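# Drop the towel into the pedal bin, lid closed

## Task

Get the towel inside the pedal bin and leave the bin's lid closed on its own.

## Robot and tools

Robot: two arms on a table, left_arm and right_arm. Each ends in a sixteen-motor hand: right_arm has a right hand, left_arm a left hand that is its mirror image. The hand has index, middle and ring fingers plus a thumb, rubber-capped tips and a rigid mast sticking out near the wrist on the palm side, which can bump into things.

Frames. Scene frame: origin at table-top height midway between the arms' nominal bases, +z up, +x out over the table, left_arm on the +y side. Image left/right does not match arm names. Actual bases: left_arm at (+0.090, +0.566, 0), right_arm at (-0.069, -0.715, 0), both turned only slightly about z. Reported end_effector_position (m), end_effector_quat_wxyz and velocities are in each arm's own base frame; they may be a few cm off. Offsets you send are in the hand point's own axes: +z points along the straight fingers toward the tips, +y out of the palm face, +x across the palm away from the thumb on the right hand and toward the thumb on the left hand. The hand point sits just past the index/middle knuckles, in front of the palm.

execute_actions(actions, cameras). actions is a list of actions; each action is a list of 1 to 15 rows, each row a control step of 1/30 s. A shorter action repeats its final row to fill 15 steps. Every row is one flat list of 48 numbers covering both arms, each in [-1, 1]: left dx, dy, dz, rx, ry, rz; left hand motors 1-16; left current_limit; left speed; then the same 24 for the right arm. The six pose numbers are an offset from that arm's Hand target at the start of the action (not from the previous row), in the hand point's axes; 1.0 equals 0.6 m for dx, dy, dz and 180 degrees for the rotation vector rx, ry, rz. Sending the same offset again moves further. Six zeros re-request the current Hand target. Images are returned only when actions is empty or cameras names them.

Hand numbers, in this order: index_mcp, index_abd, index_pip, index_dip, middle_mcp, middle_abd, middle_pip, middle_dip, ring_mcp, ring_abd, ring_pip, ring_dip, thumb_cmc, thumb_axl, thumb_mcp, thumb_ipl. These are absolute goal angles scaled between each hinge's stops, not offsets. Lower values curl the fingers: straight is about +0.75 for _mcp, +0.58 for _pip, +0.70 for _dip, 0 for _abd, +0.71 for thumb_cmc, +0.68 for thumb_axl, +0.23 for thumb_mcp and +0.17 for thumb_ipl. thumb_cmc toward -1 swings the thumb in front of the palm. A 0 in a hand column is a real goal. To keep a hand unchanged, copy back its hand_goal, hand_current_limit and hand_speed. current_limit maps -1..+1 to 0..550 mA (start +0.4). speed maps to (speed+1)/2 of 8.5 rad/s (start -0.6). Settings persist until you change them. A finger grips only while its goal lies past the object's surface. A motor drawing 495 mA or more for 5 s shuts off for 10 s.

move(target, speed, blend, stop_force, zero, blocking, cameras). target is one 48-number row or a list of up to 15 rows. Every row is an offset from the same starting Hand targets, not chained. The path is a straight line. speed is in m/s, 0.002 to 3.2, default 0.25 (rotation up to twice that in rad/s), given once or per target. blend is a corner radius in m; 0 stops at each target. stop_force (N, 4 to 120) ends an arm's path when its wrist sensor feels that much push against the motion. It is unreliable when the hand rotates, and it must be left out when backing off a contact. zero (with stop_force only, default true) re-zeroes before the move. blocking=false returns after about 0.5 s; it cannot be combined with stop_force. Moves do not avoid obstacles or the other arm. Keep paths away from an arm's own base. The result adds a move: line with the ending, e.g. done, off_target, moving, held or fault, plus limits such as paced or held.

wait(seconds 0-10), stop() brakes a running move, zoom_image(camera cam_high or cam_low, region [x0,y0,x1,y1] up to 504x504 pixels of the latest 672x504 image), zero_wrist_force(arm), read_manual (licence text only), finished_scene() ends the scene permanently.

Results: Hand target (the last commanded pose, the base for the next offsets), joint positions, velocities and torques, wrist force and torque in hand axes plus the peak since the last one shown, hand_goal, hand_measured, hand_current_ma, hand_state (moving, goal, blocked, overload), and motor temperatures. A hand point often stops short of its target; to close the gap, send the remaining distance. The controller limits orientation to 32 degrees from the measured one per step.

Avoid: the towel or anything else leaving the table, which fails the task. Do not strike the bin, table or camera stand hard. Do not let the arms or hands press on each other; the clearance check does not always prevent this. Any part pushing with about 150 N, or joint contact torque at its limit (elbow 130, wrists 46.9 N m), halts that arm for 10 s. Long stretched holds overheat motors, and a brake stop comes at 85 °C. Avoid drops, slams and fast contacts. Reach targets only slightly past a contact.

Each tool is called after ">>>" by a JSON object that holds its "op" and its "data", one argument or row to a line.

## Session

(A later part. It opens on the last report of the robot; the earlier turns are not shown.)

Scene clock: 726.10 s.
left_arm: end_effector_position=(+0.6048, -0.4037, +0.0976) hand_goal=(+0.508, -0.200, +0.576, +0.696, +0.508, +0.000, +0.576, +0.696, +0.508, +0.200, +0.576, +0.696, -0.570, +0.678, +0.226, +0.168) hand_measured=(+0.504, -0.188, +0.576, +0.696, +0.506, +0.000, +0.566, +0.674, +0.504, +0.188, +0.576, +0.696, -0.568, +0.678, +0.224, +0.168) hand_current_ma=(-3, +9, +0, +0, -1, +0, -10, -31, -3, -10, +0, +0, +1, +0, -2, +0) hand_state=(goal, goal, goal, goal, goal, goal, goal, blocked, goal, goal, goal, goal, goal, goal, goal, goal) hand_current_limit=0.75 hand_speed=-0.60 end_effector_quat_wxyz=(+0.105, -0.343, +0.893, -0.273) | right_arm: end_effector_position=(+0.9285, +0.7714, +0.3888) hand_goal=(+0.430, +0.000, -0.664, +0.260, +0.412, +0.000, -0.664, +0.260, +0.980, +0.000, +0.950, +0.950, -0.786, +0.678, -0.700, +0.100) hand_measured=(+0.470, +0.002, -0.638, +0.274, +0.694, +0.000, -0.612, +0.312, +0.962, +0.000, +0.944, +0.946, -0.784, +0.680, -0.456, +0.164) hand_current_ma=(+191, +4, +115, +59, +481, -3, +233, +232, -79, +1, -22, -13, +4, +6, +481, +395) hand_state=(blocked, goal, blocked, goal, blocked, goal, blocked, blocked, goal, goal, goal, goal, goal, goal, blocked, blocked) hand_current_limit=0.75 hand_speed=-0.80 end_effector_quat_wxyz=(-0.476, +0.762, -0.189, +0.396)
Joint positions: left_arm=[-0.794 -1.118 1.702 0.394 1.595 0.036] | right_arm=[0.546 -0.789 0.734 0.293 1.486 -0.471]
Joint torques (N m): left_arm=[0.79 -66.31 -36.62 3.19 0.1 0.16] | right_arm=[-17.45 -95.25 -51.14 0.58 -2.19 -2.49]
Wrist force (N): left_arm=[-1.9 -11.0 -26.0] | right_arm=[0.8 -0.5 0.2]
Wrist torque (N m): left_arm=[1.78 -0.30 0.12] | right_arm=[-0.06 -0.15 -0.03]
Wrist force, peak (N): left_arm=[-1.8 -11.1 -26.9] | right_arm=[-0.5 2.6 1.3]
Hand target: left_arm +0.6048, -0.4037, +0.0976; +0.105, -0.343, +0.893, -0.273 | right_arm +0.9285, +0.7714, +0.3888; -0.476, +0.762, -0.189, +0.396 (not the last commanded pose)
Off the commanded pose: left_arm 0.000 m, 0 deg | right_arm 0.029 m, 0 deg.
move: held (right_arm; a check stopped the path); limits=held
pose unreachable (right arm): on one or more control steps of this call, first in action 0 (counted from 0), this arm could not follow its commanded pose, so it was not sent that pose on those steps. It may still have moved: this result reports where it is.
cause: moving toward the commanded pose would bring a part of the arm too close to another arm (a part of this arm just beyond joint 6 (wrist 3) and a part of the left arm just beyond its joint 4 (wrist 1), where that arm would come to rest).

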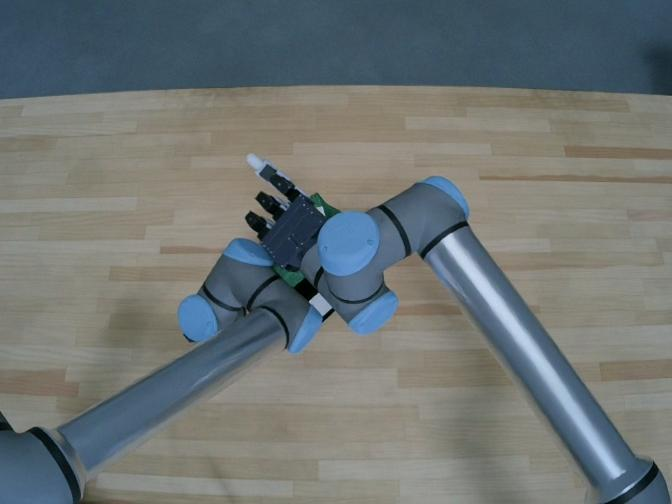

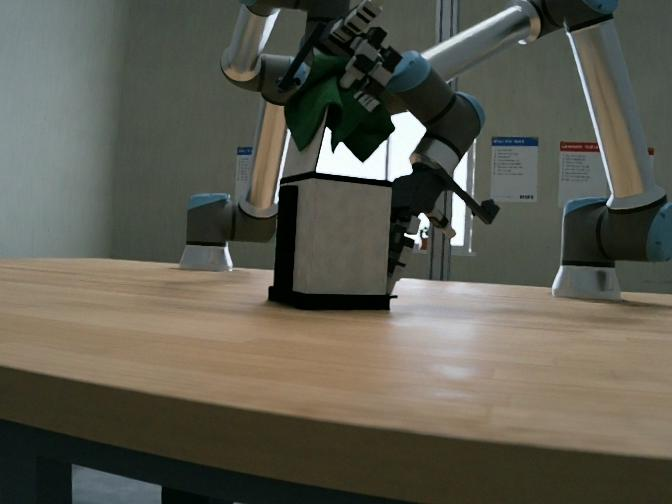

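>>> {"op": "move", "data": {
  "target": [
    [0,0,0,0,0,0, 0.507,-0.2,0.576,0.696,0.507,0,0.576,0.696,0.507,0.2,0.576,0.696,-0.571,0.678,0.226,0.168,0.75,-0.6, 0.0563,-0.1167,-0.0313,0,0,0, 0.43,0,-0.664,0.26,0.411,0,-0.664,0.26,0.98,0,0.95,0.95,-0.786,0.678,-0.7,0.1,0.75,-0.8],
    [0,0,0,0,0,0, 0.507,-0.2,0.576,0.696,0.507,0,0.576,0.696,0.507,0.2,0.576,0.696,-0.571,0.678,0.226,0.168,0.75,-0.6, 0.0092,-0.174,-0.053,0,0.0216,-0.0805, 0.43,0,-0.664,0.26,0.411,0,-0.664,0.26,0.98,0,0.95,0.95,-0.786,0.678,-0.7,0.1,0.75,-0.8]
  ],
  "speed": 0.15,
  "blend": 0.03,
  "cameras": ["all"]
}}

>>> {"op": "move", "data": {
  "target": [
    [0,-0.028,-0.0415,0,0,0, 0.507,-0.2,0.576,0.696,0.507,0,0.576,0.696,0.507,0.2,0.576,0.696,-0.571,0.678,0.226,0.168,0.75,-0.6, 0,0,0,0,0,0, 0.43,0,-0.664,0.26,0.411,0,-0.664,0.26,0.98,0,0.95,0.95,-0.786,0.678,-0.7,0.1,0.75,-0.8],
    [0,-0.01,-0.134,0,0,0, 0.507,-0.2,0.576,0.696,0.507,0,0.576,0.696,0.507,0.2,0.576,0.696,-0.571,0.678,0.226,0.168,0.75,-0.6, 0,0,0,0,0,0, 0.43,0,-0.664,0.26,0.411,0,-0.664,0.26,0.98,0,0.95,0.95,-0.786,0.678,-0.7,0.1,0.75,-0.8]
  ],
  "speed": [0.03, 0.15],
  "blend": 0.005,
  "cameras": ["all"]
}}

>>> {"op": "zoom_image", "data": {
  "camera": "cam_low",
  "region": [180, 0, 500, 310]
}}

>>> {"op": "zoom_image", "data": {
  "camera": "cam_high",
  "region": [180, 140, 460, 360]
}}

Scene clock: 815.27 s.
left_arm: end_effector_position=(+0.6048, -0.4037, +0.0976) hand_goal=(+0.508, -0.200, +0.576, +0.696, +0.508, +0.000, +0.576, +0.696, +0.508, +0.200, +0.576, +0.696, -0.570, +0.678, +0.226, +0.168) hand_measured=(+0.504, -0.188, +0.576, +0.696, +0.506, +0.000, +0.566, +0.674, +0.504, +0.188, +0.576, +0.696, -0.568, +0.678, +0.224, +0.168) hand_current_ma=(-3, +9, +0, +0, -1, +0, -10, -31, -3, -10, +0, +0, +1, +0, -2, +0) hand_state=(goal, goal, goal, goal, goal, goal, goal, blocked, goal, goal, goal, goal, goal, goal, goal, goal) hand_current_limit=0.75 hand_speed=-0.60 end_effector_quat_wxyz=(+0.105, -0.343, +0.893, -0.273) | right_arm: end_effector_position=(+0.8978, +0.7991, +0.4899) hand_goal=(+0.430, +0.000, -0.664, +0.260, +0.412, +0.000, -0.664, +0.260, +0.980, +0.000, +0.950, +0.950, -0.786, +0.678, -0.700, +0.100) hand_measured=(+0.470, +0.002, -0.638, +0.274, +0.694, +0.000, -0.612, +0.312, +0.964, +0.000, +0.944, +0.946, -0.784, +0.680, -0.456, +0.164) hand_current_ma=(+191, +4, +115, +59, +481, -3, +233, +232, -74, +1, -21, -13, +4, +6, +481, +395) hand_state=(blocked, goal, blocked, goal, blocked, goal, blocked, blocked, goal, goal, goal, goal, goal, goal, blocked, blocked) hand_current_limit=0.75 hand_speed=-0.80 end_effector_quat_wxyz=(-0.415, +0.766, -0.108, +0.478)
Joint positions: left_arm=[-0.794 -1.118 1.702 0.394 1.595 0.036] | right_arm=[0.623 -0.776 0.558 0.418 1.617 -0.706]
Joint torques (N m): left_arm=[-1.7 -63.74 -37.73 2.69 0.34 -0.01] | right_arm=[17.4 -136.72 -34.5 -3.56 1.77 -3.35]
Wrist force (N): left_arm=[-1.6 -10.0 -25.9] | right_arm=[1.1 -0.6 1.0]
Wrist torque (N m): left_arm=[1.92 -0.36 0.13] | right_arm=[-0.16 -0.18 0.23]
Wrist force, peak (N): left_arm=[-1.4 -11.0 -27.0] | right_arm=[1.1 -0.4 1.4]
Hand target: left_arm +0.6048, -0.4037, +0.0976; +0.105, -0.343, +0.893, -0.273 | right_arm +0.8978, +0.7991, +0.4899; -0.415, +0.766, -0.108, +0.478
Off the commanded pose: left_arm 0.000 m, 0 deg | right_arm 0.000 m, 0 deg.
move: done

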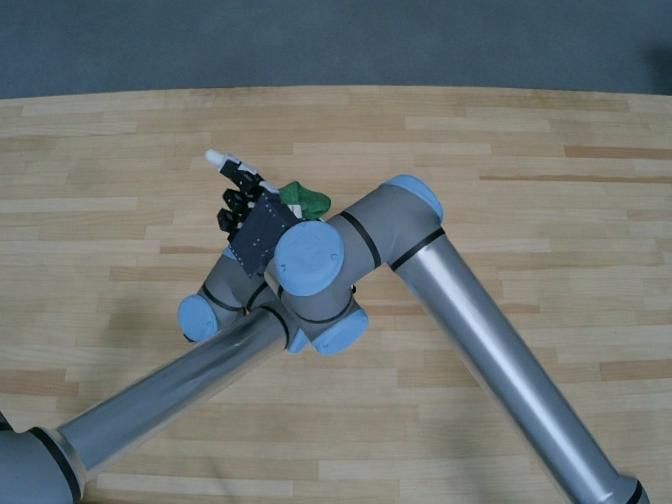

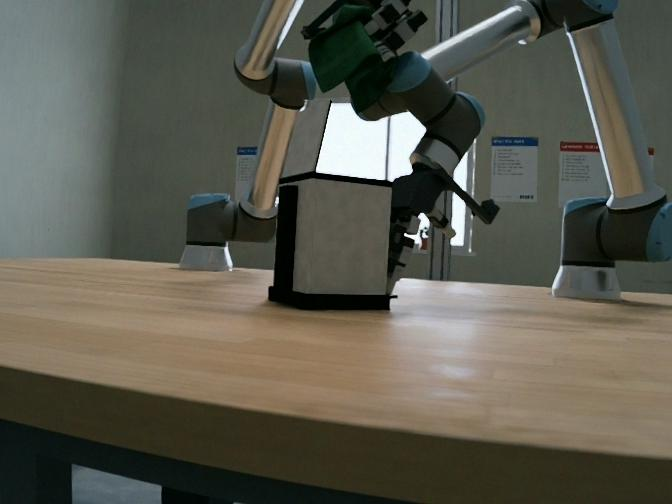

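Scene clock: 816.47 s.
left_arm: end_effector_position=(+0.6048, -0.4038, +0.1197) hand_goal=(+0.508, -0.200, +0.576, +0.696, +0.508, +0.000, +0.576, +0.696, +0.508, +0.200, +0.576, +0.696, -0.570, +0.678, +0.226, +0.168) hand_measured=(+0.506, -0.188, +0.576, +0.696, +0.506, +0.000, +0.576, +0.694, +0.504, +0.188, +0.576, +0.696, -0.568, +0.678, +0.224, +0.168) hand_current_ma=(-1, +9, +0, +0, +0, +0, +0, -1, -3, -10, +0, +0, +1, +0, -2, +0) hand_state=(goal, goal, goal, goal, goal, goal, goal, goal, goal, goal, goal, goal, goal, goal, goal, goal) hand_current_limit=0.75 hand_speed=-0.60 end_effector_quat_wxyz=(+0.105, -0.343, +0.893, -0.273) | right_arm: end_effector_position=(+0.8978, +0.7991, +0.4899) hand_goal=(+0.430, +0.000, -0.664, +0.260, +0.412, +0.000, -0.664, +0.260, +0.980, +0.000, +0.950, +0.950, -0.786, +0.678, -0.700, +0.100) hand_measured=(+0.470, +0.002, -0.638, +0.274, +0.694, +0.000, -0.612, +0.312, +0.964, +0.000, +0.944, +0.946, -0.784, +0.680, -0.456, +0.164) hand_current_ma=(+191, +4, +115, +59, +481, -3, +233, +232, -74, +1, -21, -13, +4, +6, +481, +395) hand_state=(blocked, goal, blocked, goal, blocked, goal, blocked, blocked, goal, goal, goal, goal, goal, goal, blocked, blocked) hand_current_limit=0.75 hand_speed=-0.80 end_effector_quat_wxyz=(-0.415, +0.766, -0.108, +0.478)
Joint positions: left_arm=[-0.794 -1.137 1.686 0.429 1.595 0.036] | right_arm=[0.623 -0.776 0.558 0.418 1.617 -0.707]
Joint torques (N m): left_arm=[-0.67 -61.52 -30.13 -0.29 -0.04 0.29] | right_arm=[15.7 -135.04 -35.51 -3.27 1.71 -3.02]
Wrist force (N): left_arm=[-1.7 -0.2 0.3] | right_arm=[1.3 -0.4 0.9]
Wrist torque (N m): left_arm=[0.04 0.23 -0.10] | right_arm=[-0.13 -0.19 0.25]
Wrist force, peak (N): left_arm=[-1.8 -10.4 -26.5] | right_arm=[1.6 -0.9 0.8]
Hand target: left_arm +0.6048, -0.4037, +0.1195; +0.105, -0.343, +0.893, -0.273 (not the last commanded pose) | right_arm +0.8978, +0.7991, +0.4899; -0.415, +0.766, -0.108, +0.478
Off the commanded pose: left_arm 0.062 m, 0 deg | right_arm 0.000 m, 0 deg.
move: held (left_arm; a check stopped the path); path passed 0 of 2 targets; limits=held
pose unreachable (left arm): on one or more control steps of this call, first in action 0 (counted from 0), this arm could not follow its commanded pose, so it was not sent that pose on those steps. It may still have moved: this result reports where it is.
cause: moving toward the commanded pose would bring a part of the arm too close to another arm (a part of this arm just beyond joint 4 (wrist 1) and a part of the right arm just beyond its joint 6 (wrist 3), along the way the arms are being sent, or toward where that arm still pushes).

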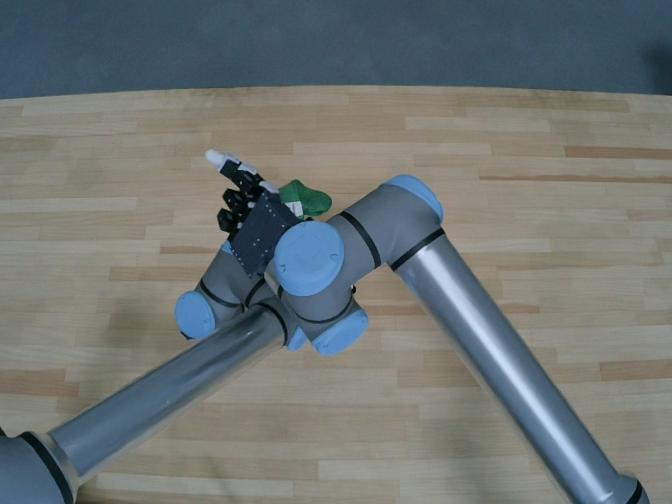

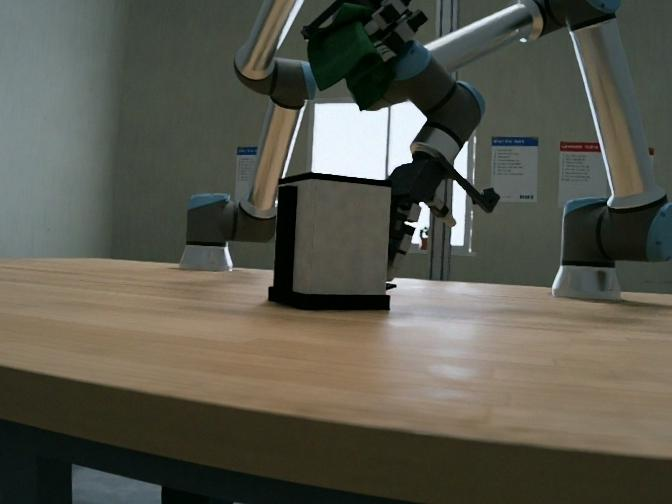

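Scaled by 1.575 from the camera's 672x504 image, which has a finer 960x720 frame.

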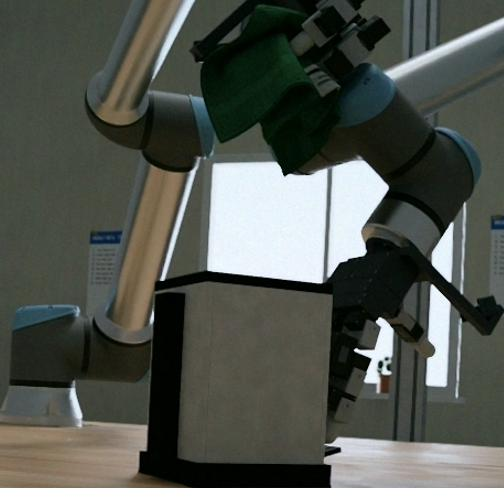

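Scaled by 1.800 from the camera's 672x504 image, which has a finer 960x720 frame.

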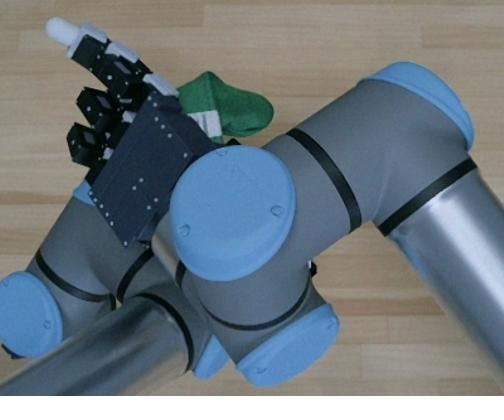

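>>> {"op": "move", "data": {
  "target": [
    [0,0.0829,-0.0559,0,0,0, 0.507,-0.2,0.576,0.696,0.507,0,0.576,0.696,0.507,0.2,0.576,0.696,-0.571,0.678,0.226,0.168,0.75,-0.6, 0,0.026,-0.0966,0,0,0, 0.43,0,-0.664,0.26,0.411,0,-0.664,0.26,0.98,0,0.95,0.95,-0.786,0.678,-0.7,0.1,0.75,-0.8],
    [0,0.0065,-0.0648,0.1722,0,0, 0.096,-0.2,0.576,0.696,0.096,0,0.576,0.696,0.096,0.2,0.576,0.696,-0.571,0.678,0.226,0.168,0.75,-0.6, 0,0.0518,-0.1932,0,0,0, 0.43,0,-0.664,0.26,0.411,0,-0.664,0.26,0.98,0,0.95,0.95,-0.786,0.678,-0.7,0.1,0.75,-0.8],
    [0,-0.054,0.0243,0.1722,0,0, 0.096,-0.2,0.576,0.696,0.096,0,0.576,0.696,0.096,0.2,0.576,0.696,-0.571,0.678,0.226,0.168,0.75,-0.6, 0,0.0518,-0.1932,0,0,0, 0.43,0,-0.664,0.26,0.411,0,-0.664,0.26,0.98,0,0.95,0.95,-0.786,0.678,-0.7,0.1,0.75,-0.8]
  ],
  "speed": [0.15, 0.25, 0.1],
  "cameras": ["all"]
}}

>>> {"op": "zoom_image", "data": {
  "camera": "cam_low",
  "region": [180, 0, 500, 310]
}}

>>> {"op": "zoom_image", "data": {
  "camera": "cam_high",
  "region": [180, 140, 460, 360]
}}

Scene clock: 838.03 s.
left_arm: end_effector_position=(+0.6282, -0.4297, +0.1256) hand_goal=(+0.096, -0.200, +0.576, +0.696, +0.096, +0.000, +0.576, +0.696, +0.096, +0.200, +0.576, +0.696, -0.570, +0.678, +0.226, +0.168) hand_measured=(+0.094, -0.188, +0.576, +0.696, +0.096, +0.000, +0.576, +0.694, +0.092, +0.188, +0.576, +0.696, -0.568, +0.678, +0.224, +0.168) hand_current_ma=(-1, +9, +0, +0, +0, +0, +0, -1, -2, -10, +0, +0, +1, +0, -2, +0) hand_state=(goal, goal, goal, goal, goal, goal, goal, goal, goal, goal, goal, goal, goal, goal, goal, goal) hand_current_limit=0.75 hand_speed=-0.60 end_effector_quat_wxyz=(+0.192, -0.302, +0.787, -0.502) | right_arm: end_effector_position=(+0.8097, +0.7176, +0.4899) hand_goal=(+0.430, +0.000, -0.664, +0.260, +0.412, +0.000, -0.664, +0.260, +0.980, +0.000, +0.950, +0.950, -0.786, +0.678, -0.700, +0.100) hand_measured=(+0.470, +0.002, -0.638, +0.274, +0.694, +0.000, -0.612, +0.312, +0.964, +0.000, +0.944, +0.946, -0.784, +0.680, -0.456, +0.164) hand_current_ma=(+191, +5, +115, +59, +481, -3, +233, +232, -74, +1, -21, -13, +4, +6, +481, +395) hand_state=(blocked, goal, blocked, goal, blocked, goal, blocked, blocked, goal, goal, goal, goal, goal, goal, blocked, blocked) hand_current_limit=0.75 hand_speed=-0.80 end_effector_quat_wxyz=(-0.415, +0.766, -0.108, +0.478)
Joint positions: left_arm=[-0.788 -1.299 1.97 -0.234 1.616 0.021] | right_arm=[0.606 -1.055 1.02 0.234 1.6 -0.71]
Joint torques (N m): left_arm=[-14.92 -51.14 -48.06 -2.67 -1.78 -2.9] | right_arm=[-16.65 -115.19 -35.4 -3.59 -2.01 -3.1]
Wrist force (N): left_arm=[-1.3 -0.4 -0.1] | right_arm=[1.0 -0.7 1.1]
Wrist torque (N m): left_arm=[0.03 0.07 -0.13] | right_arm=[-0.19 -0.21 0.26]
Wrist force, peak (N): left_arm=[-2.5 -0.4 -0.1] | right_arm=[1.1 -0.6 2.2]
Hand target: left_arm +0.6282, -0.4297, +0.1255; +0.192, -0.302, +0.787, -0.502 | right_arm +0.8097, +0.7176, +0.4899; -0.415, +0.766, -0.108, +0.478
Off the commanded pose: left_arm 0.000 m, 0 deg | right_arm 0.000 m, 0 deg.
move: done

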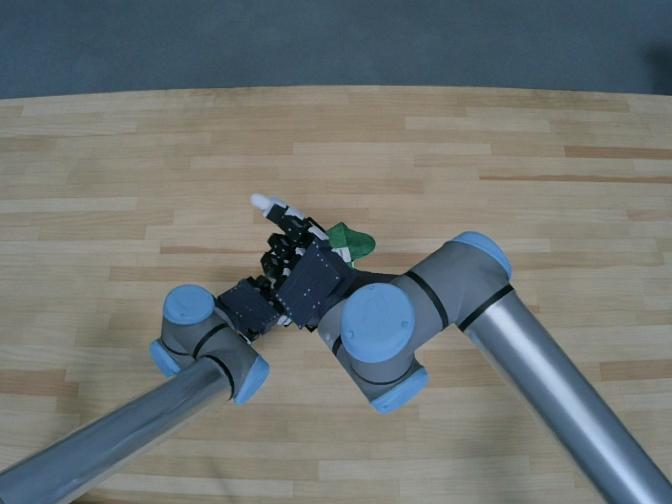

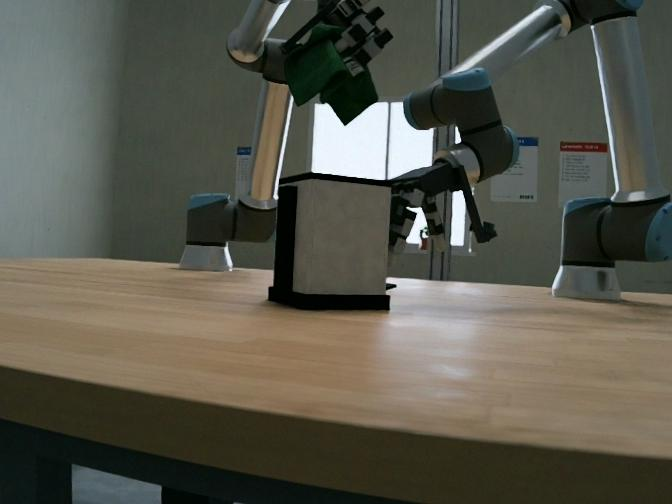

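Scaled by 1.575 from the camera's 672x504 image, which has a finer 960x720 frame.

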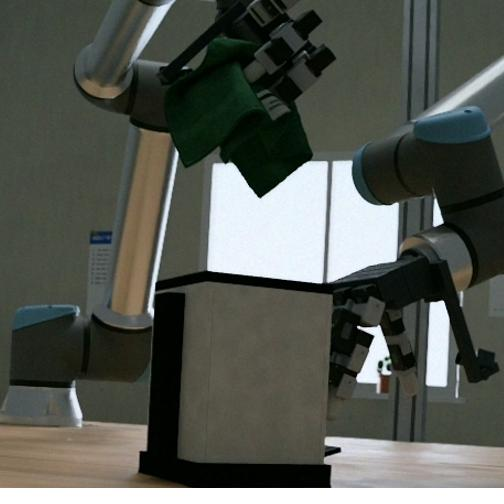

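Scaled by 1.800 from the camera's 672x504 image, which has a finer 960x720 frame.

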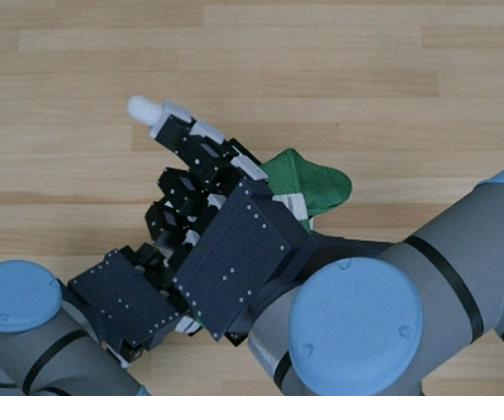

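>>> {"op": "move", "data": {
  "target": [0,0.0876,0.0409,0,0,0, 0.096,-0.2,0.576,0.696,0.096,0,0.576,0.696,0.096,0.2,0.576,0.696,-0.571,0.678,0.226,0.168,0.75,-0.6, 0,0,0,0,0,0, 0.43,0,-0.664,0.26,0.411,0,-0.664,0.26,0.98,0,0.95,0.95,-0.786,0.678,-0.7,0.1,0.75,-0.8],
  "speed": 0.03,
  "stop_force": 28,
  "cameras": ["all"]
}}

>>> {"op": "zoom_image", "data": {
  "camera": "cam_low",
  "region": [180, 0, 500, 310]
}}

>>> {"op": "zoom_image", "data": {
  "camera": "cam_high",
  "region": [180, 140, 460, 360]
}}

Scene clock: 844.87 s.
left_arm: end_effector_position=(+0.6283, -0.4298, +0.0767) hand_goal=(+0.096, -0.200, +0.576, +0.696, +0.096, +0.000, +0.576, +0.696, +0.096, +0.200, +0.576, +0.696, -0.570, +0.678, +0.226, +0.168) hand_measured=(+0.092, -0.188, +0.576, +0.696, +0.094, +0.000, +0.566, +0.674, +0.092, +0.188, +0.576, +0.696, -0.568, +0.678, +0.224, +0.168) hand_current_ma=(-3, +9, +0, +0, -1, +0, -9, -30, -4, -10, +0, +0, +1, +0, -2, +0) hand_state=(goal, goal, goal, goal, goal, goal, goal, blocked, goal, goal, goal, goal, goal, goal, goal, goal) hand_current_limit=0.75 hand_speed=-0.60 end_effector_quat_wxyz=(+0.192, -0.302, +0.787, -0.502) | right_arm: end_effector_position=(+0.8097, +0.7176, +0.4899) hand_goal=(+0.430, +0.000, -0.664, +0.260, +0.412, +0.000, -0.664, +0.260, +0.980, +0.000, +0.950, +0.950, -0.786, +0.678, -0.700, +0.100) hand_measured=(+0.470, +0.002, -0.638, +0.274, +0.694, +0.000, -0.612, +0.312, +0.964, +0.000, +0.944, +0.946, -0.784, +0.680, -0.456, +0.164) hand_current_ma=(+191, +5, +115, +59, +481, -3, +233, +232, -74, +1, -21, -13, +4, +6, +481, +395) hand_state=(blocked, goal, blocked, goal, blocked, goal, blocked, blocked, goal, goal, goal, goal, goal, goal, blocked, blocked) hand_current_limit=0.75 hand_speed=-0.80 end_effector_quat_wxyz=(-0.415, +0.766, -0.108, +0.478)
Joint positions: left_arm=[-0.788 -1.241 2.002 -0.323 1.616 0.021] | right_arm=[0.606 -1.055 1.02 0.234 1.6 -0.71]
Joint torques (N m): left_arm=[-11.13 -57.69 -33.68 4.27 -1.63 -2.89] | right_arm=[-17.76 -118.6 -36.32 -3.45 -2.33 -3.08]
Wrist force (N): left_arm=[-1.0 -20.3 -16.8] | right_arm=[0.6 -1.0 0.5]
Wrist torque (N m): left_arm=[0.99 -0.34 0.34] | right_arm=[-0.18 -0.13 0.21]
Wrist force, peak (N): left_arm=[-1.3 -33.1 -26.0] | right_arm=[1.5 -1.2 0.3]
Hand target: left_arm +0.6283, -0.4298, +0.0767; +0.192, -0.302, +0.787, -0.502 (not the last commanded pose) | right_arm +0.8097, +0.7176, +0.4899; -0.415, +0.766, -0.108, +0.478
Off the commanded pose: left_arm 0.009 m, 0 deg | right_arm 0.000 m, 0 deg.
move: contact (left_arm)

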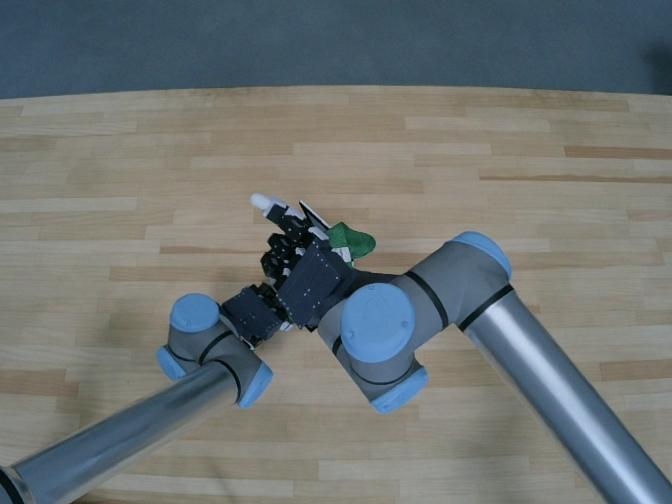

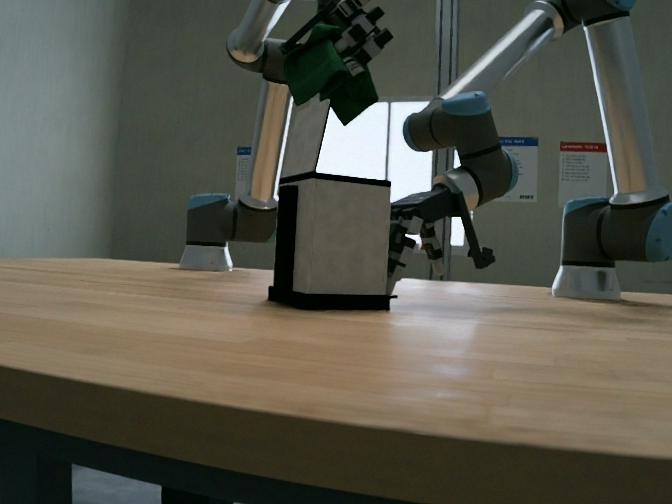

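Scaled by 1.575 from the camera's 672x504 image, which has a finer 960x720 frame.

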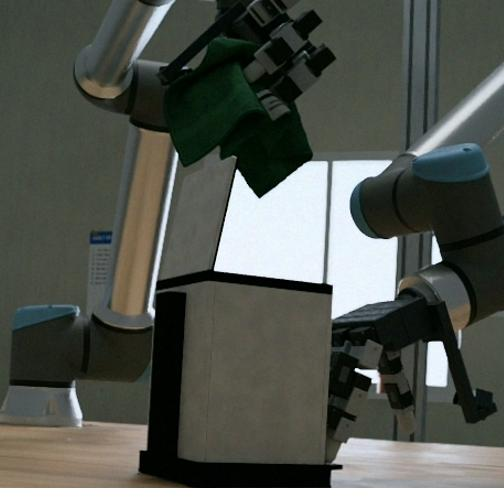

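Scaled by 1.800 from the camera's 672x504 image, which has a finer 960x720 frame.

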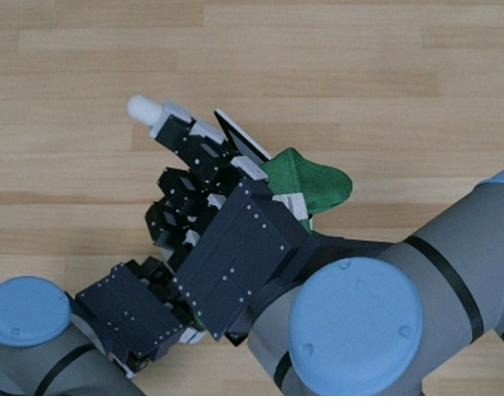

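>>> {"op": "move", "data": {
  "target": [
    [0,0,0,0,0,0, 0.096,-0.2,0.576,0.696,0.096,0,0.576,0.696,0.096,0.2,0.576,0.696,-0.571,0.678,0.226,0.168,0.75,-0.6, -0.079,-0.0778,0.2035,0,0,0, 0.43,0,-0.664,0.26,0.411,0,-0.664,0.26,0.98,0,0.95,0.95,-0.786,0.678,-0.7,0.1,0.75,-0.8],
    [0,0,0,0,0,0, 0.096,-0.2,0.576,0.696,0.096,0,0.576,0.696,0.096,0.2,0.576,0.696,-0.571,0.678,0.226,0.168,0.75,-0.6, -0.1593,0.0147,0.2282,0,0,0, 0.43,0,-0.664,0.26,0.411,0,-0.664,0.26,0.98,0,0.95,0.95,-0.786,0.678,-0.7,0.1,0.75,-0.8]
  ],
  "speed": 0.12,
  "blend": 0.02,
  "cameras": ["all"]
}}

>>> {"op": "zoom_image", "data": {
  "camera": "cam_low",
  "region": [220, 0, 470, 250]
}}

>>> {"op": "zoom_image", "data": {
  "camera": "cam_high",
  "region": [180, 140, 460, 360]
}}

Scene clock: 870.60 s.
left_arm: end_effector_position=(+0.6283, -0.4298, +0.0767) hand_goal=(+0.096, -0.200, +0.576, +0.696, +0.096, +0.000, +0.576, +0.696, +0.096, +0.200, +0.576, +0.696, -0.570, +0.678, +0.226, +0.168) hand_measured=(+0.092, -0.188, +0.576, +0.696, +0.094, +0.000, +0.566, +0.674, +0.092, +0.188, +0.576, +0.696, -0.568, +0.678, +0.224, +0.168) hand_current_ma=(-3, +9, +0, +0, -1, +0, -9, -30, -4, -10, +0, +0, +1, +0, -2, +0) hand_state=(goal, goal, goal, goal, goal, goal, goal, blocked, goal, goal, goal, goal, goal, goal, goal, goal) hand_current_limit=0.75 hand_speed=-0.60 end_effector_quat_wxyz=(+0.192, -0.302, +0.787, -0.502) | right_arm: end_effector_position=(+0.8746, +0.8389, +0.3948) hand_goal=(+0.430, +0.000, -0.664, +0.260, +0.412, +0.000, -0.664, +0.260, +0.980, +0.000, +0.950, +0.950, -0.786, +0.678, -0.700, +0.100) hand_measured=(+0.470, +0.002, -0.638, +0.274, +0.694, +0.000, -0.612, +0.312, +0.964, +0.000, +0.944, +0.946, -0.784, +0.680, -0.456, +0.164) hand_current_ma=(+191, +5, +115, +59, +481, -3, +233, +232, -72, +1, -21, -13, +4, +6, +481, +395) hand_state=(blocked, goal, blocked, goal, blocked, goal, blocked, blocked, goal, goal, goal, goal, goal, goal, blocked, blocked) hand_current_limit=0.75 hand_speed=-0.80 end_effector_quat_wxyz=(-0.415, +0.766, -0.108, +0.478)
Joint positions: left_arm=[-0.788 -1.241 2.002 -0.323 1.616 0.021] | right_arm=[0.67 -0.774 0.722 0.252 1.663 -0.697]
Joint torques (N m): left_arm=[-1.57 -56.53 -33.17 1.13 -0.77 -0.64] | right_arm=[-4.44 -139.25 -34.37 -3.58 -1.81 -2.61]
Wrist force (N): left_arm=[-1.0 -21.0 -17.0] | right_arm=[0.7 -0.3 0.4]
Wrist torque (N m): left_arm=[0.94 -0.33 0.34] | right_arm=[-0.04 -0.18 0.03]
Wrist force, peak (N): left_arm=[-0.9 -22.2 -17.8] | right_arm=[1.2 -1.5 1.3]
Hand target: left_arm +0.6283, -0.4298, +0.0767; +0.192, -0.302, +0.787, -0.502 | right_arm +0.8746, +0.8388, +0.3948; -0.415, +0.766, -0.108, +0.478
Off the commanded pose: left_arm 0.000 m, 0 deg | right_arm 0.000 m, 0 deg.
move: done

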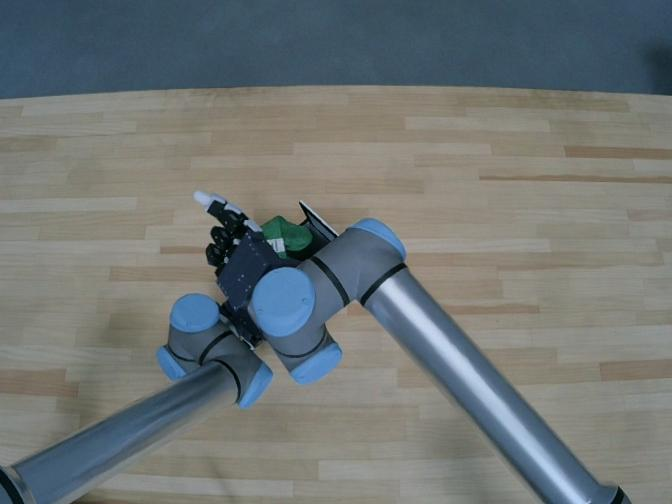

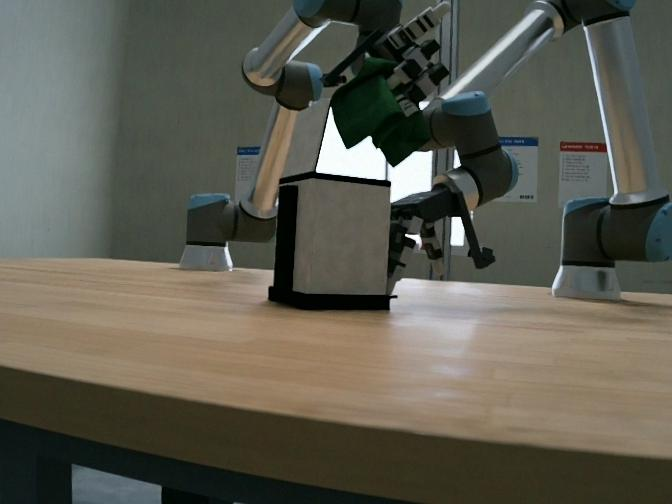

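Scaled by 2.016 from the camera's 672x504 image, which has a finer 960x720 frame.

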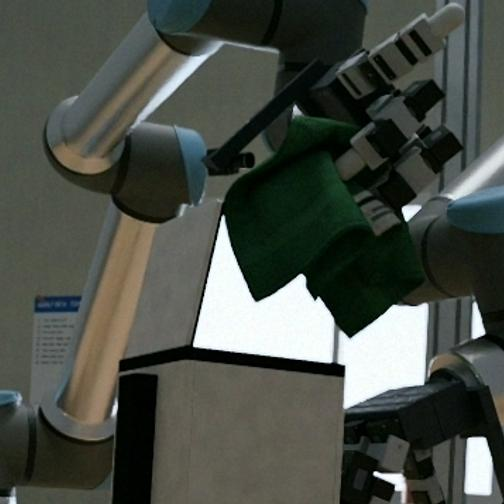

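Scaled by 1.800 from the camera's 672x504 image, which has a finer 960x720 frame.

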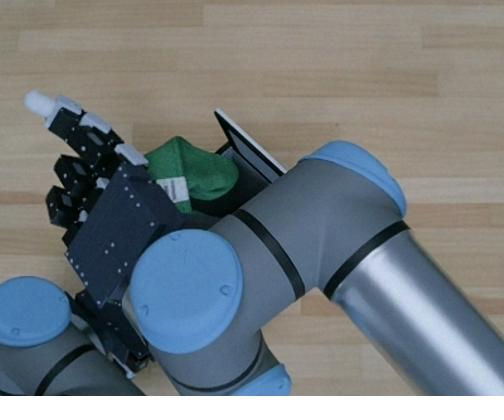

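>>> {"op": "move", "data": {
  "target": [0,0,0,0,0,0, 0.096,-0.2,0.576,0.696,0.096,0,0.576,0.696,0.096,0.2,0.576,0.696,-0.571,0.678,0.226,0.168,0.75,-0.6, 0.1468,0.119,0.0319,0,0,0, 0.43,0,-0.664,0.26,0.411,0,-0.664,0.26,0.98,0,0.95,0.95,-0.786,0.678,-0.7,0.1,0.75,-0.8],
  "speed": 0.07,
  "stop_force": 15,
  "cameras": ["all"]
}}

>>> {"op": "zoom_image", "data": {
  "camera": "cam_low",
  "region": [220, 0, 470, 250]
}}

>>> {"op": "zoom_image", "data": {
  "camera": "cam_high",
  "region": [180, 140, 460, 360]
}}

Scene clock: 887.93 s.
left_arm: end_effector_position=(+0.6283, -0.4298, +0.0767) hand_goal=(+0.096, -0.200, +0.576, +0.696, +0.096, +0.000, +0.576, +0.696, +0.096, +0.200, +0.576, +0.696, -0.570, +0.678, +0.226, +0.168) hand_measured=(+0.092, -0.188, +0.576, +0.696, +0.094, +0.000, +0.566, +0.674, +0.092, +0.188, +0.576, +0.696, -0.568, +0.678, +0.224, +0.168) hand_current_ma=(-3, +9, +0, +0, -1, +0, -9, -30, -4, -10, +0, +0, +1, +0, -2, +0) hand_state=(goal, goal, goal, goal, goal, goal, goal, blocked, goal, goal, goal, goal, goal, goal, goal, goal) hand_current_limit=0.75 hand_speed=-0.60 end_effector_quat_wxyz=(+0.192, -0.302, +0.787, -0.502) | right_arm: end_effector_position=(+0.9527, +0.7544, +0.3948) hand_goal=(+0.430, +0.000, -0.664, +0.260, +0.412, +0.000, -0.664, +0.260, +0.980, +0.000, +0.950, +0.950, -0.786, +0.678, -0.700, +0.100) hand_measured=(+0.470, +0.002, -0.638, +0.274, +0.694, +0.000, -0.612, +0.312, +0.964, +0.000, +0.944, +0.946, -0.784, +0.680, -0.456, +0.164) hand_current_ma=(+191, +5, +115, +59, +481, -3, +233, +231, -71, +1, -21, -13, +4, +6, +481, +395) hand_state=(blocked, goal, blocked, goal, blocked, goal, blocked, blocked, goal, goal, goal, goal, goal, goal, blocked, blocked) hand_current_limit=0.75 hand_speed=-0.80 end_effector_quat_wxyz=(-0.415, +0.766, -0.108, +0.478)
Joint positions: left_arm=[-0.788 -1.241 2.002 -0.323 1.616 0.021] | right_arm=[0.554 -0.786 0.743 0.242 1.549 -0.72]
Joint torques (N m): left_arm=[-2.12 -51.07 -34.1 1.28 -0.04 -0.42] | right_arm=[-19.12 -95.87 -50.67 0 -2.04 -3.43]
Wrist force (N): left_arm=[-1.3 -21.4 -17.1] | right_arm=[0.5 -0.6 0.8]
Wrist torque (N m): left_arm=[0.92 -0.28 0.31] | right_arm=[-0.09 -0.12 0.18]
Wrist force, peak (N): left_arm=[-1.0 -21.9 -17.8] | right_arm=[0.7 -1.6 1.2]
Hand target: left_arm +0.6283, -0.4298, +0.0767; +0.192, -0.302, +0.787, -0.502 | right_arm +0.9527, +0.7544, +0.3948; -0.415, +0.766, -0.108, +0.478
Off the commanded pose: left_arm 0.000 m, 0 deg | right_arm 0.000 m, 0 deg.
move: done

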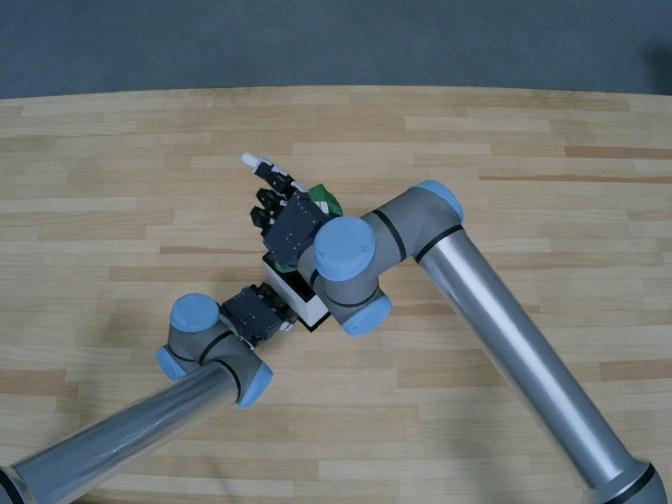

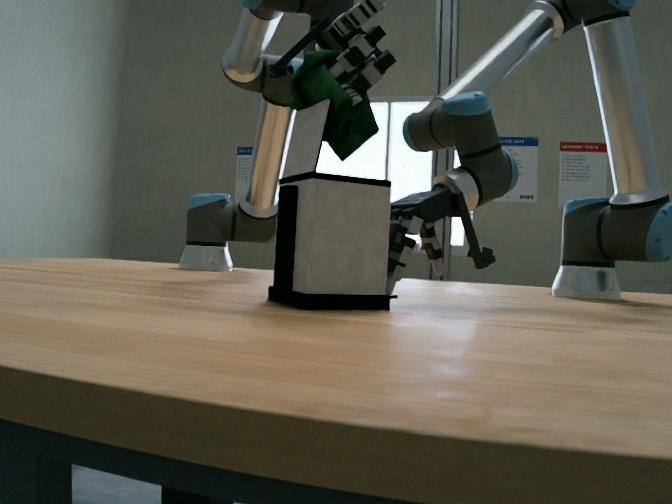

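Scaled by 2.016 from the camera's 672x504 image, which has a finer 960x720 frame.

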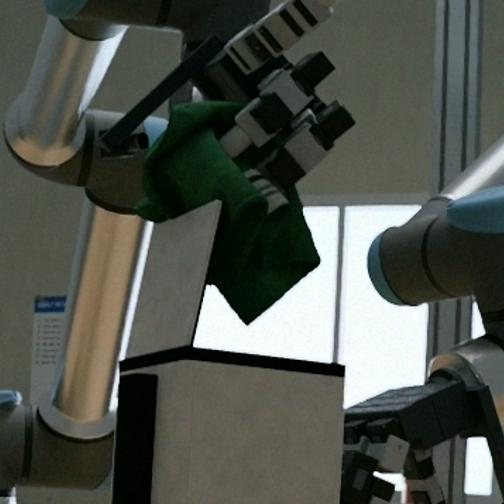

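Scaled by 1.800 from the camera's 672x504 image, which has a finer 960x720 frame.

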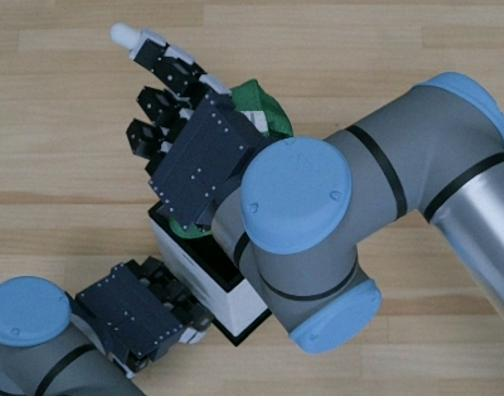

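>>> {"op": "move", "data": {
  "target": [
    [0,0,0,0,0,0, 0.096,-0.2,0.576,0.696,0.096,0,0.576,0.696,0.096,0.2,0.576,0.696,-0.571,0.678,0.226,0.168,0.75,-0.6, -0.0511,-0.0414,-0.0111,0,0,0, 0.43,0,-0.664,0.26,0.411,0,-0.664,0.26,0.98,0,0.95,0.95,-0.786,0.678,-0.7,0.1,0.75,-0.8],
    [0,0,0,0,0,0, 0.096,-0.2,0.576,0.696,0.096,0,0.576,0.696,0.096,0.2,0.576,0.696,-0.571,0.678,0.226,0.168,0.75,-0.6, -0.0768,0.0008,0.0002,0,0,0, 0.43,0,-0.664,0.26,0.411,0,-0.664,0.26,0.98,0,0.95,0.95,-0.786,0.678,-0.7,0.1,0.75,-0.8],
    [0,0,0,0,0,0, 0.096,-0.2,0.576,0.696,0.096,0,0.576,0.696,0.096,0.2,0.576,0.696,-0.571,0.678,0.226,0.168,0.75,-0.6, -0.0878,0.076,0.0203,0,0,0, 0.43,0,-0.664,0.26,0.411,0,-0.664,0.26,0.98,0,0.95,0.95,-0.786,0.678,-0.7,0.1,0.75,-0.8]
  ],
  "speed": 0.07,
  "stop_force": 15,
  "cameras": ["all"]
}}

>>> {"op": "zoom_image", "data": {
  "camera": "cam_low",
  "region": [220, 0, 470, 250]
}}

>>> {"op": "zoom_image", "data": {
  "camera": "cam_high",
  "region": [180, 140, 460, 360]
}}

Scene clock: 905.83 s.
left_arm: end_effector_position=(+0.6283, -0.4298, +0.0767) hand_goal=(+0.096, -0.200, +0.576, +0.696, +0.096, +0.000, +0.576, +0.696, +0.096, +0.200, +0.576, +0.696, -0.570, +0.678, +0.226, +0.168) hand_measured=(+0.092, -0.188, +0.576, +0.696, +0.094, +0.000, +0.566, +0.674, +0.092, +0.188, +0.576, +0.696, -0.568, +0.678, +0.224, +0.168) hand_current_ma=(-3, +9, +0, +0, -1, +0, -9, -30, -4, -10, +0, +0, +1, +0, -2, +0) hand_state=(goal, goal, goal, goal, goal, goal, goal, blocked, goal, goal, goal, goal, goal, goal, goal, goal) hand_current_limit=0.75 hand_speed=-0.60 end_effector_quat_wxyz=(+0.192, -0.302, +0.787, -0.502) | right_arm: end_effector_position=(+0.9459, +0.7617, +0.3248) hand_goal=(+0.430, +0.000, -0.664, +0.260, +0.412, +0.000, -0.664, +0.260, +0.980, +0.000, +0.950, +0.950, -0.786, +0.678, -0.700, +0.100) hand_measured=(+0.470, +0.002, -0.638, +0.274, +0.694, +0.000, -0.612, +0.310, +0.964, +0.000, +0.944, +0.946, -0.784, +0.680, -0.456, +0.162) hand_current_ma=(+191, +5, +115, +59, +481, -3, +233, +226, -67, +1, -20, -13, +4, +6, +481, +380) hand_state=(blocked, goal, blocked, goal, blocked, goal, blocked, blocked, goal, goal, goal, goal, goal, goal, blocked, blocked) hand_current_limit=0.75 hand_speed=-0.80 end_effector_quat_wxyz=(-0.415, +0.766, -0.108, +0.478)
Joint positions: left_arm=[-0.788 -1.241 2.002 -0.323 1.616 0.021] | right_arm=[0.564 -0.783 0.861 0.121 1.559 -0.718]
Joint torques (N m): left_arm=[0.83 -51.72 -33.36 1.03 0.77 0.1] | right_arm=[-19.54 -95.93 -35.8 -3.79 -1.96 -3.04]
Wrist force (N): left_arm=[-1.1 -22.1 -17.5] | right_arm=[0.8 -1.9 0.5]
Wrist torque (N m): left_arm=[0.98 -0.29 0.32] | right_arm=[-0.16 -0.20 0.17]
Wrist force, peak (N): left_arm=[-1.1 -22.4 -17.8] | right_arm=[0.9 -2.2 0.2]
Hand target: left_arm +0.6283, -0.4298, +0.0767; +0.192, -0.302, +0.787, -0.502 | right_arm +0.9459, +0.7617, +0.3248; -0.415, +0.766, -0.108, +0.478
Off the commanded pose: left_arm 0.000 m, 0 deg | right_arm 0.000 m, 0 deg.
move: done

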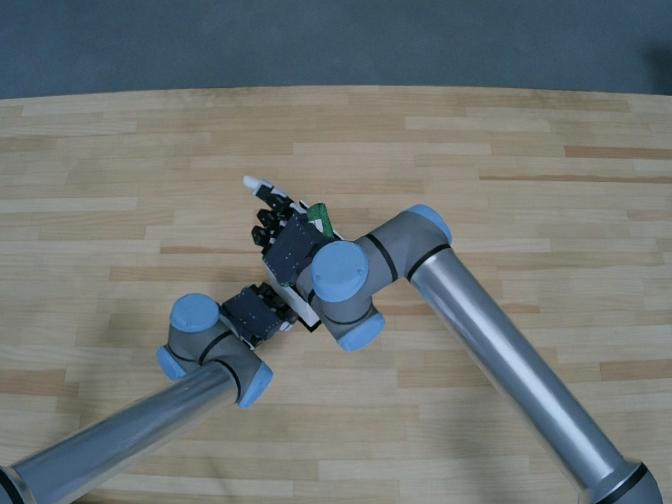

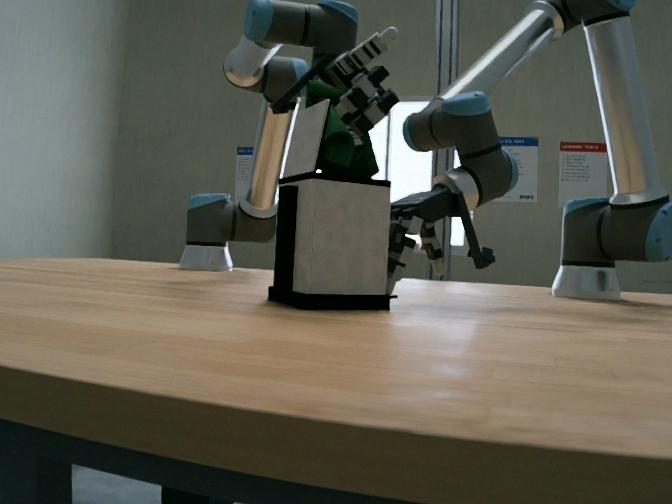

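Scaled by 2.016 from the camera's 672x504 image, which has a finer 960x720 frame.

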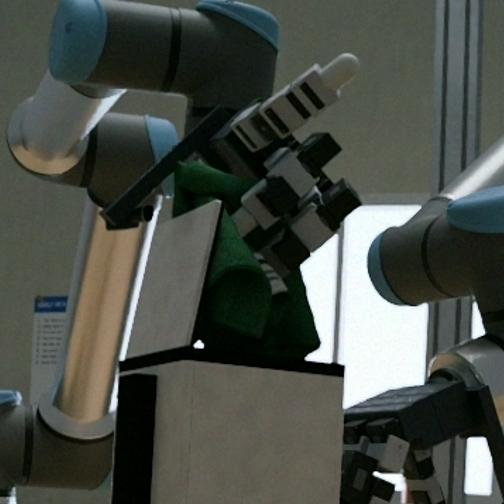

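Scaled by 1.800 from the camera's 672x504 image, which has a finer 960x720 frame.

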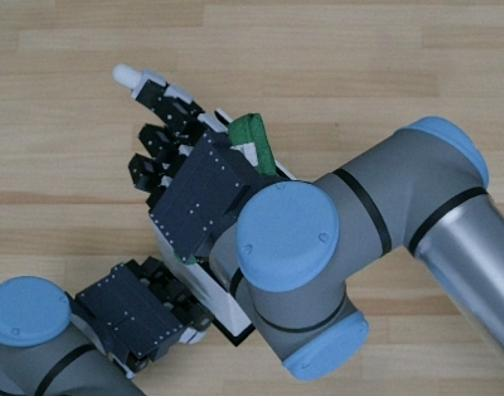

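>>> {"op": "move", "data": {
  "target": [0,0,0,0,0,0, 0.096,-0.2,0.576,0.696,0.096,0,0.576,0.696,0.096,0.2,0.576,0.696,-0.571,0.678,0.226,0.168,0.75,-0.6, -0.0587,0.0575,0.0154,0,0,0, 0.43,0,-0.664,0.26,0.411,0,-0.664,0.26,0.98,0,0.95,0.95,-0.786,0.678,-0.7,0.1,0.75,-0.8],
  "speed": 0.05,
  "stop_force": 15,
  "cameras": ["all"]
}}

>>> {"op": "zoom_image", "data": {
  "camera": "cam_low",
  "region": [220, 0, 470, 250]
}}

>>> {"op": "zoom_image", "data": {
  "camera": "cam_high",
  "region": [200, 160, 400, 360]
}}

Scene clock: 915.47 s.
left_arm: end_effector_position=(+0.6283, -0.4298, +0.0767) hand_goal=(+0.096, -0.200, +0.576, +0.696, +0.096, +0.000, +0.576, +0.696, +0.096, +0.200, +0.576, +0.696, -0.570, +0.678, +0.226, +0.168) hand_measured=(+0.092, -0.188, +0.576, +0.696, +0.094, +0.000, +0.566, +0.674, +0.092, +0.188, +0.576, +0.696, -0.568, +0.678, +0.224, +0.168) hand_current_ma=(-3, +9, +0, +0, -1, +0, -9, -30, -4, -10, +0, +0, +1, +0, -2, +0) hand_state=(goal, goal, goal, goal, goal, goal, goal, blocked, goal, goal, goal, goal, goal, goal, goal, goal) hand_current_limit=0.75 hand_speed=-0.60 end_effector_quat_wxyz=(+0.192, -0.302, +0.787, -0.502) | right_arm: end_effector_position=(+0.9432, +0.7646, +0.2748) hand_goal=(+0.430, +0.000, -0.664, +0.260, +0.412, +0.000, -0.664, +0.260, +0.980, +0.000, +0.950, +0.950, -0.786, +0.678, -0.700, +0.100) hand_measured=(+0.470, +0.002, -0.638, +0.272, +0.694, +0.000, -0.612, +0.310, +0.964, +0.000, +0.944, +0.946, -0.784, +0.680, -0.456, +0.162) hand_current_ma=(+191, +5, +115, +53, +481, -3, +233, +225, -67, +1, -20, -13, +4, +8, +481, +379) hand_state=(blocked, goal, blocked, goal, blocked, goal, blocked, blocked, goal, goal, goal, goal, goal, goal, blocked, blocked) hand_current_limit=0.75 hand_speed=-0.80 end_effector_quat_wxyz=(-0.415, +0.766, -0.108, +0.478)
Joint positions: left_arm=[-0.788 -1.241 2.002 -0.323 1.616 0.021] | right_arm=[0.568 -0.771 0.928 0.043 1.563 -0.718]
Joint torques (N m): left_arm=[-0.41 -43.68 -34.14 0.47 0.78 0.15] | right_arm=[16.04 -97.02 -34.85 -3.31 1.67 2.58]
Wrist force (N): left_arm=[-0.9 -21.4 -17.2] | right_arm=[0.9 -0.9 0.4]
Wrist torque (N m): left_arm=[0.94 -0.32 0.34] | right_arm=[-0.09 -0.15 0.05]
Wrist force, peak (N): left_arm=[-1.0 -22.5 -18.0] | right_arm=[0.3 -2.3 0.7]
Hand target: left_arm +0.6283, -0.4298, +0.0767; +0.192, -0.302, +0.787, -0.502 | right_arm +0.9432, +0.7646, +0.2748; -0.415, +0.766, -0.108, +0.478
Off the commanded pose: left_arm 0.000 m, 0 deg | right_arm 0.000 m, 0 deg.
move: done

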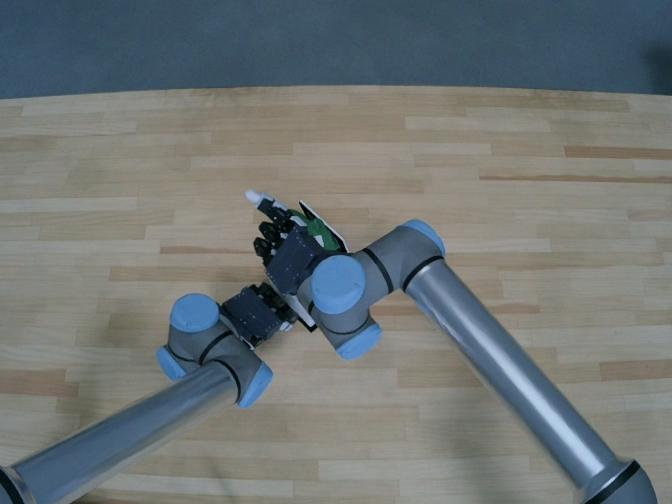

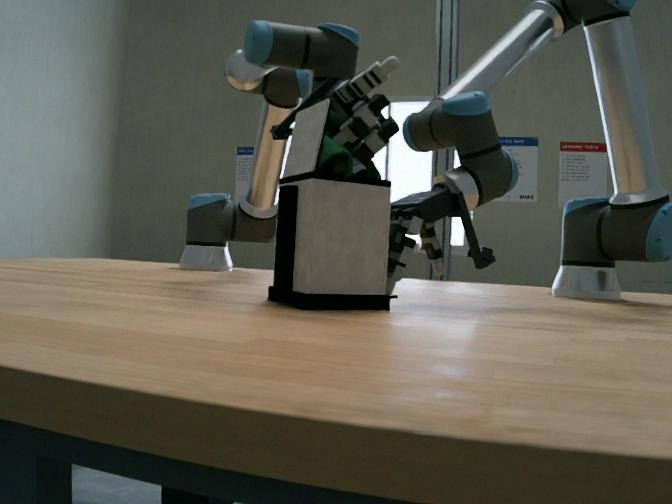

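Scaled by 2.016 from the camera's 672x504 image, which has a finer 960x720 frame.

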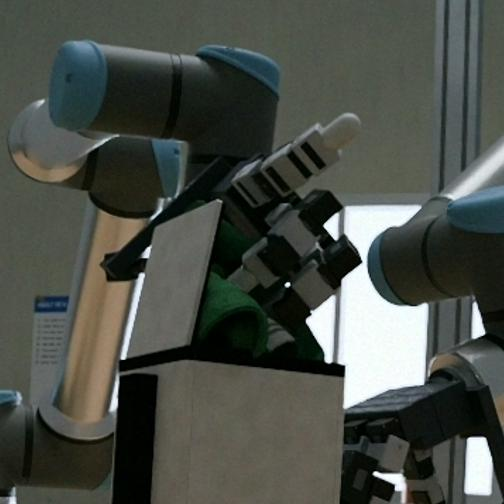

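Scaled by 2.520 from the camera's 672x504 image, which has a finer 960x720 frame.

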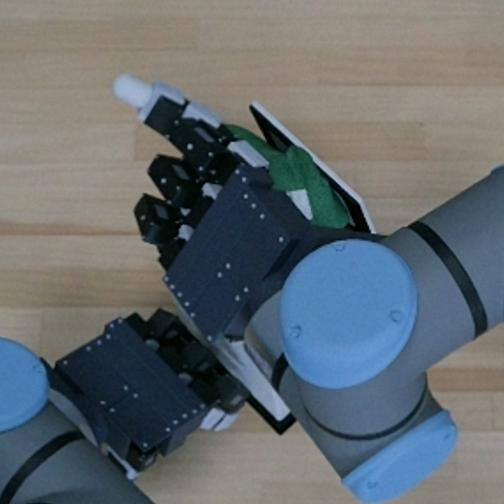

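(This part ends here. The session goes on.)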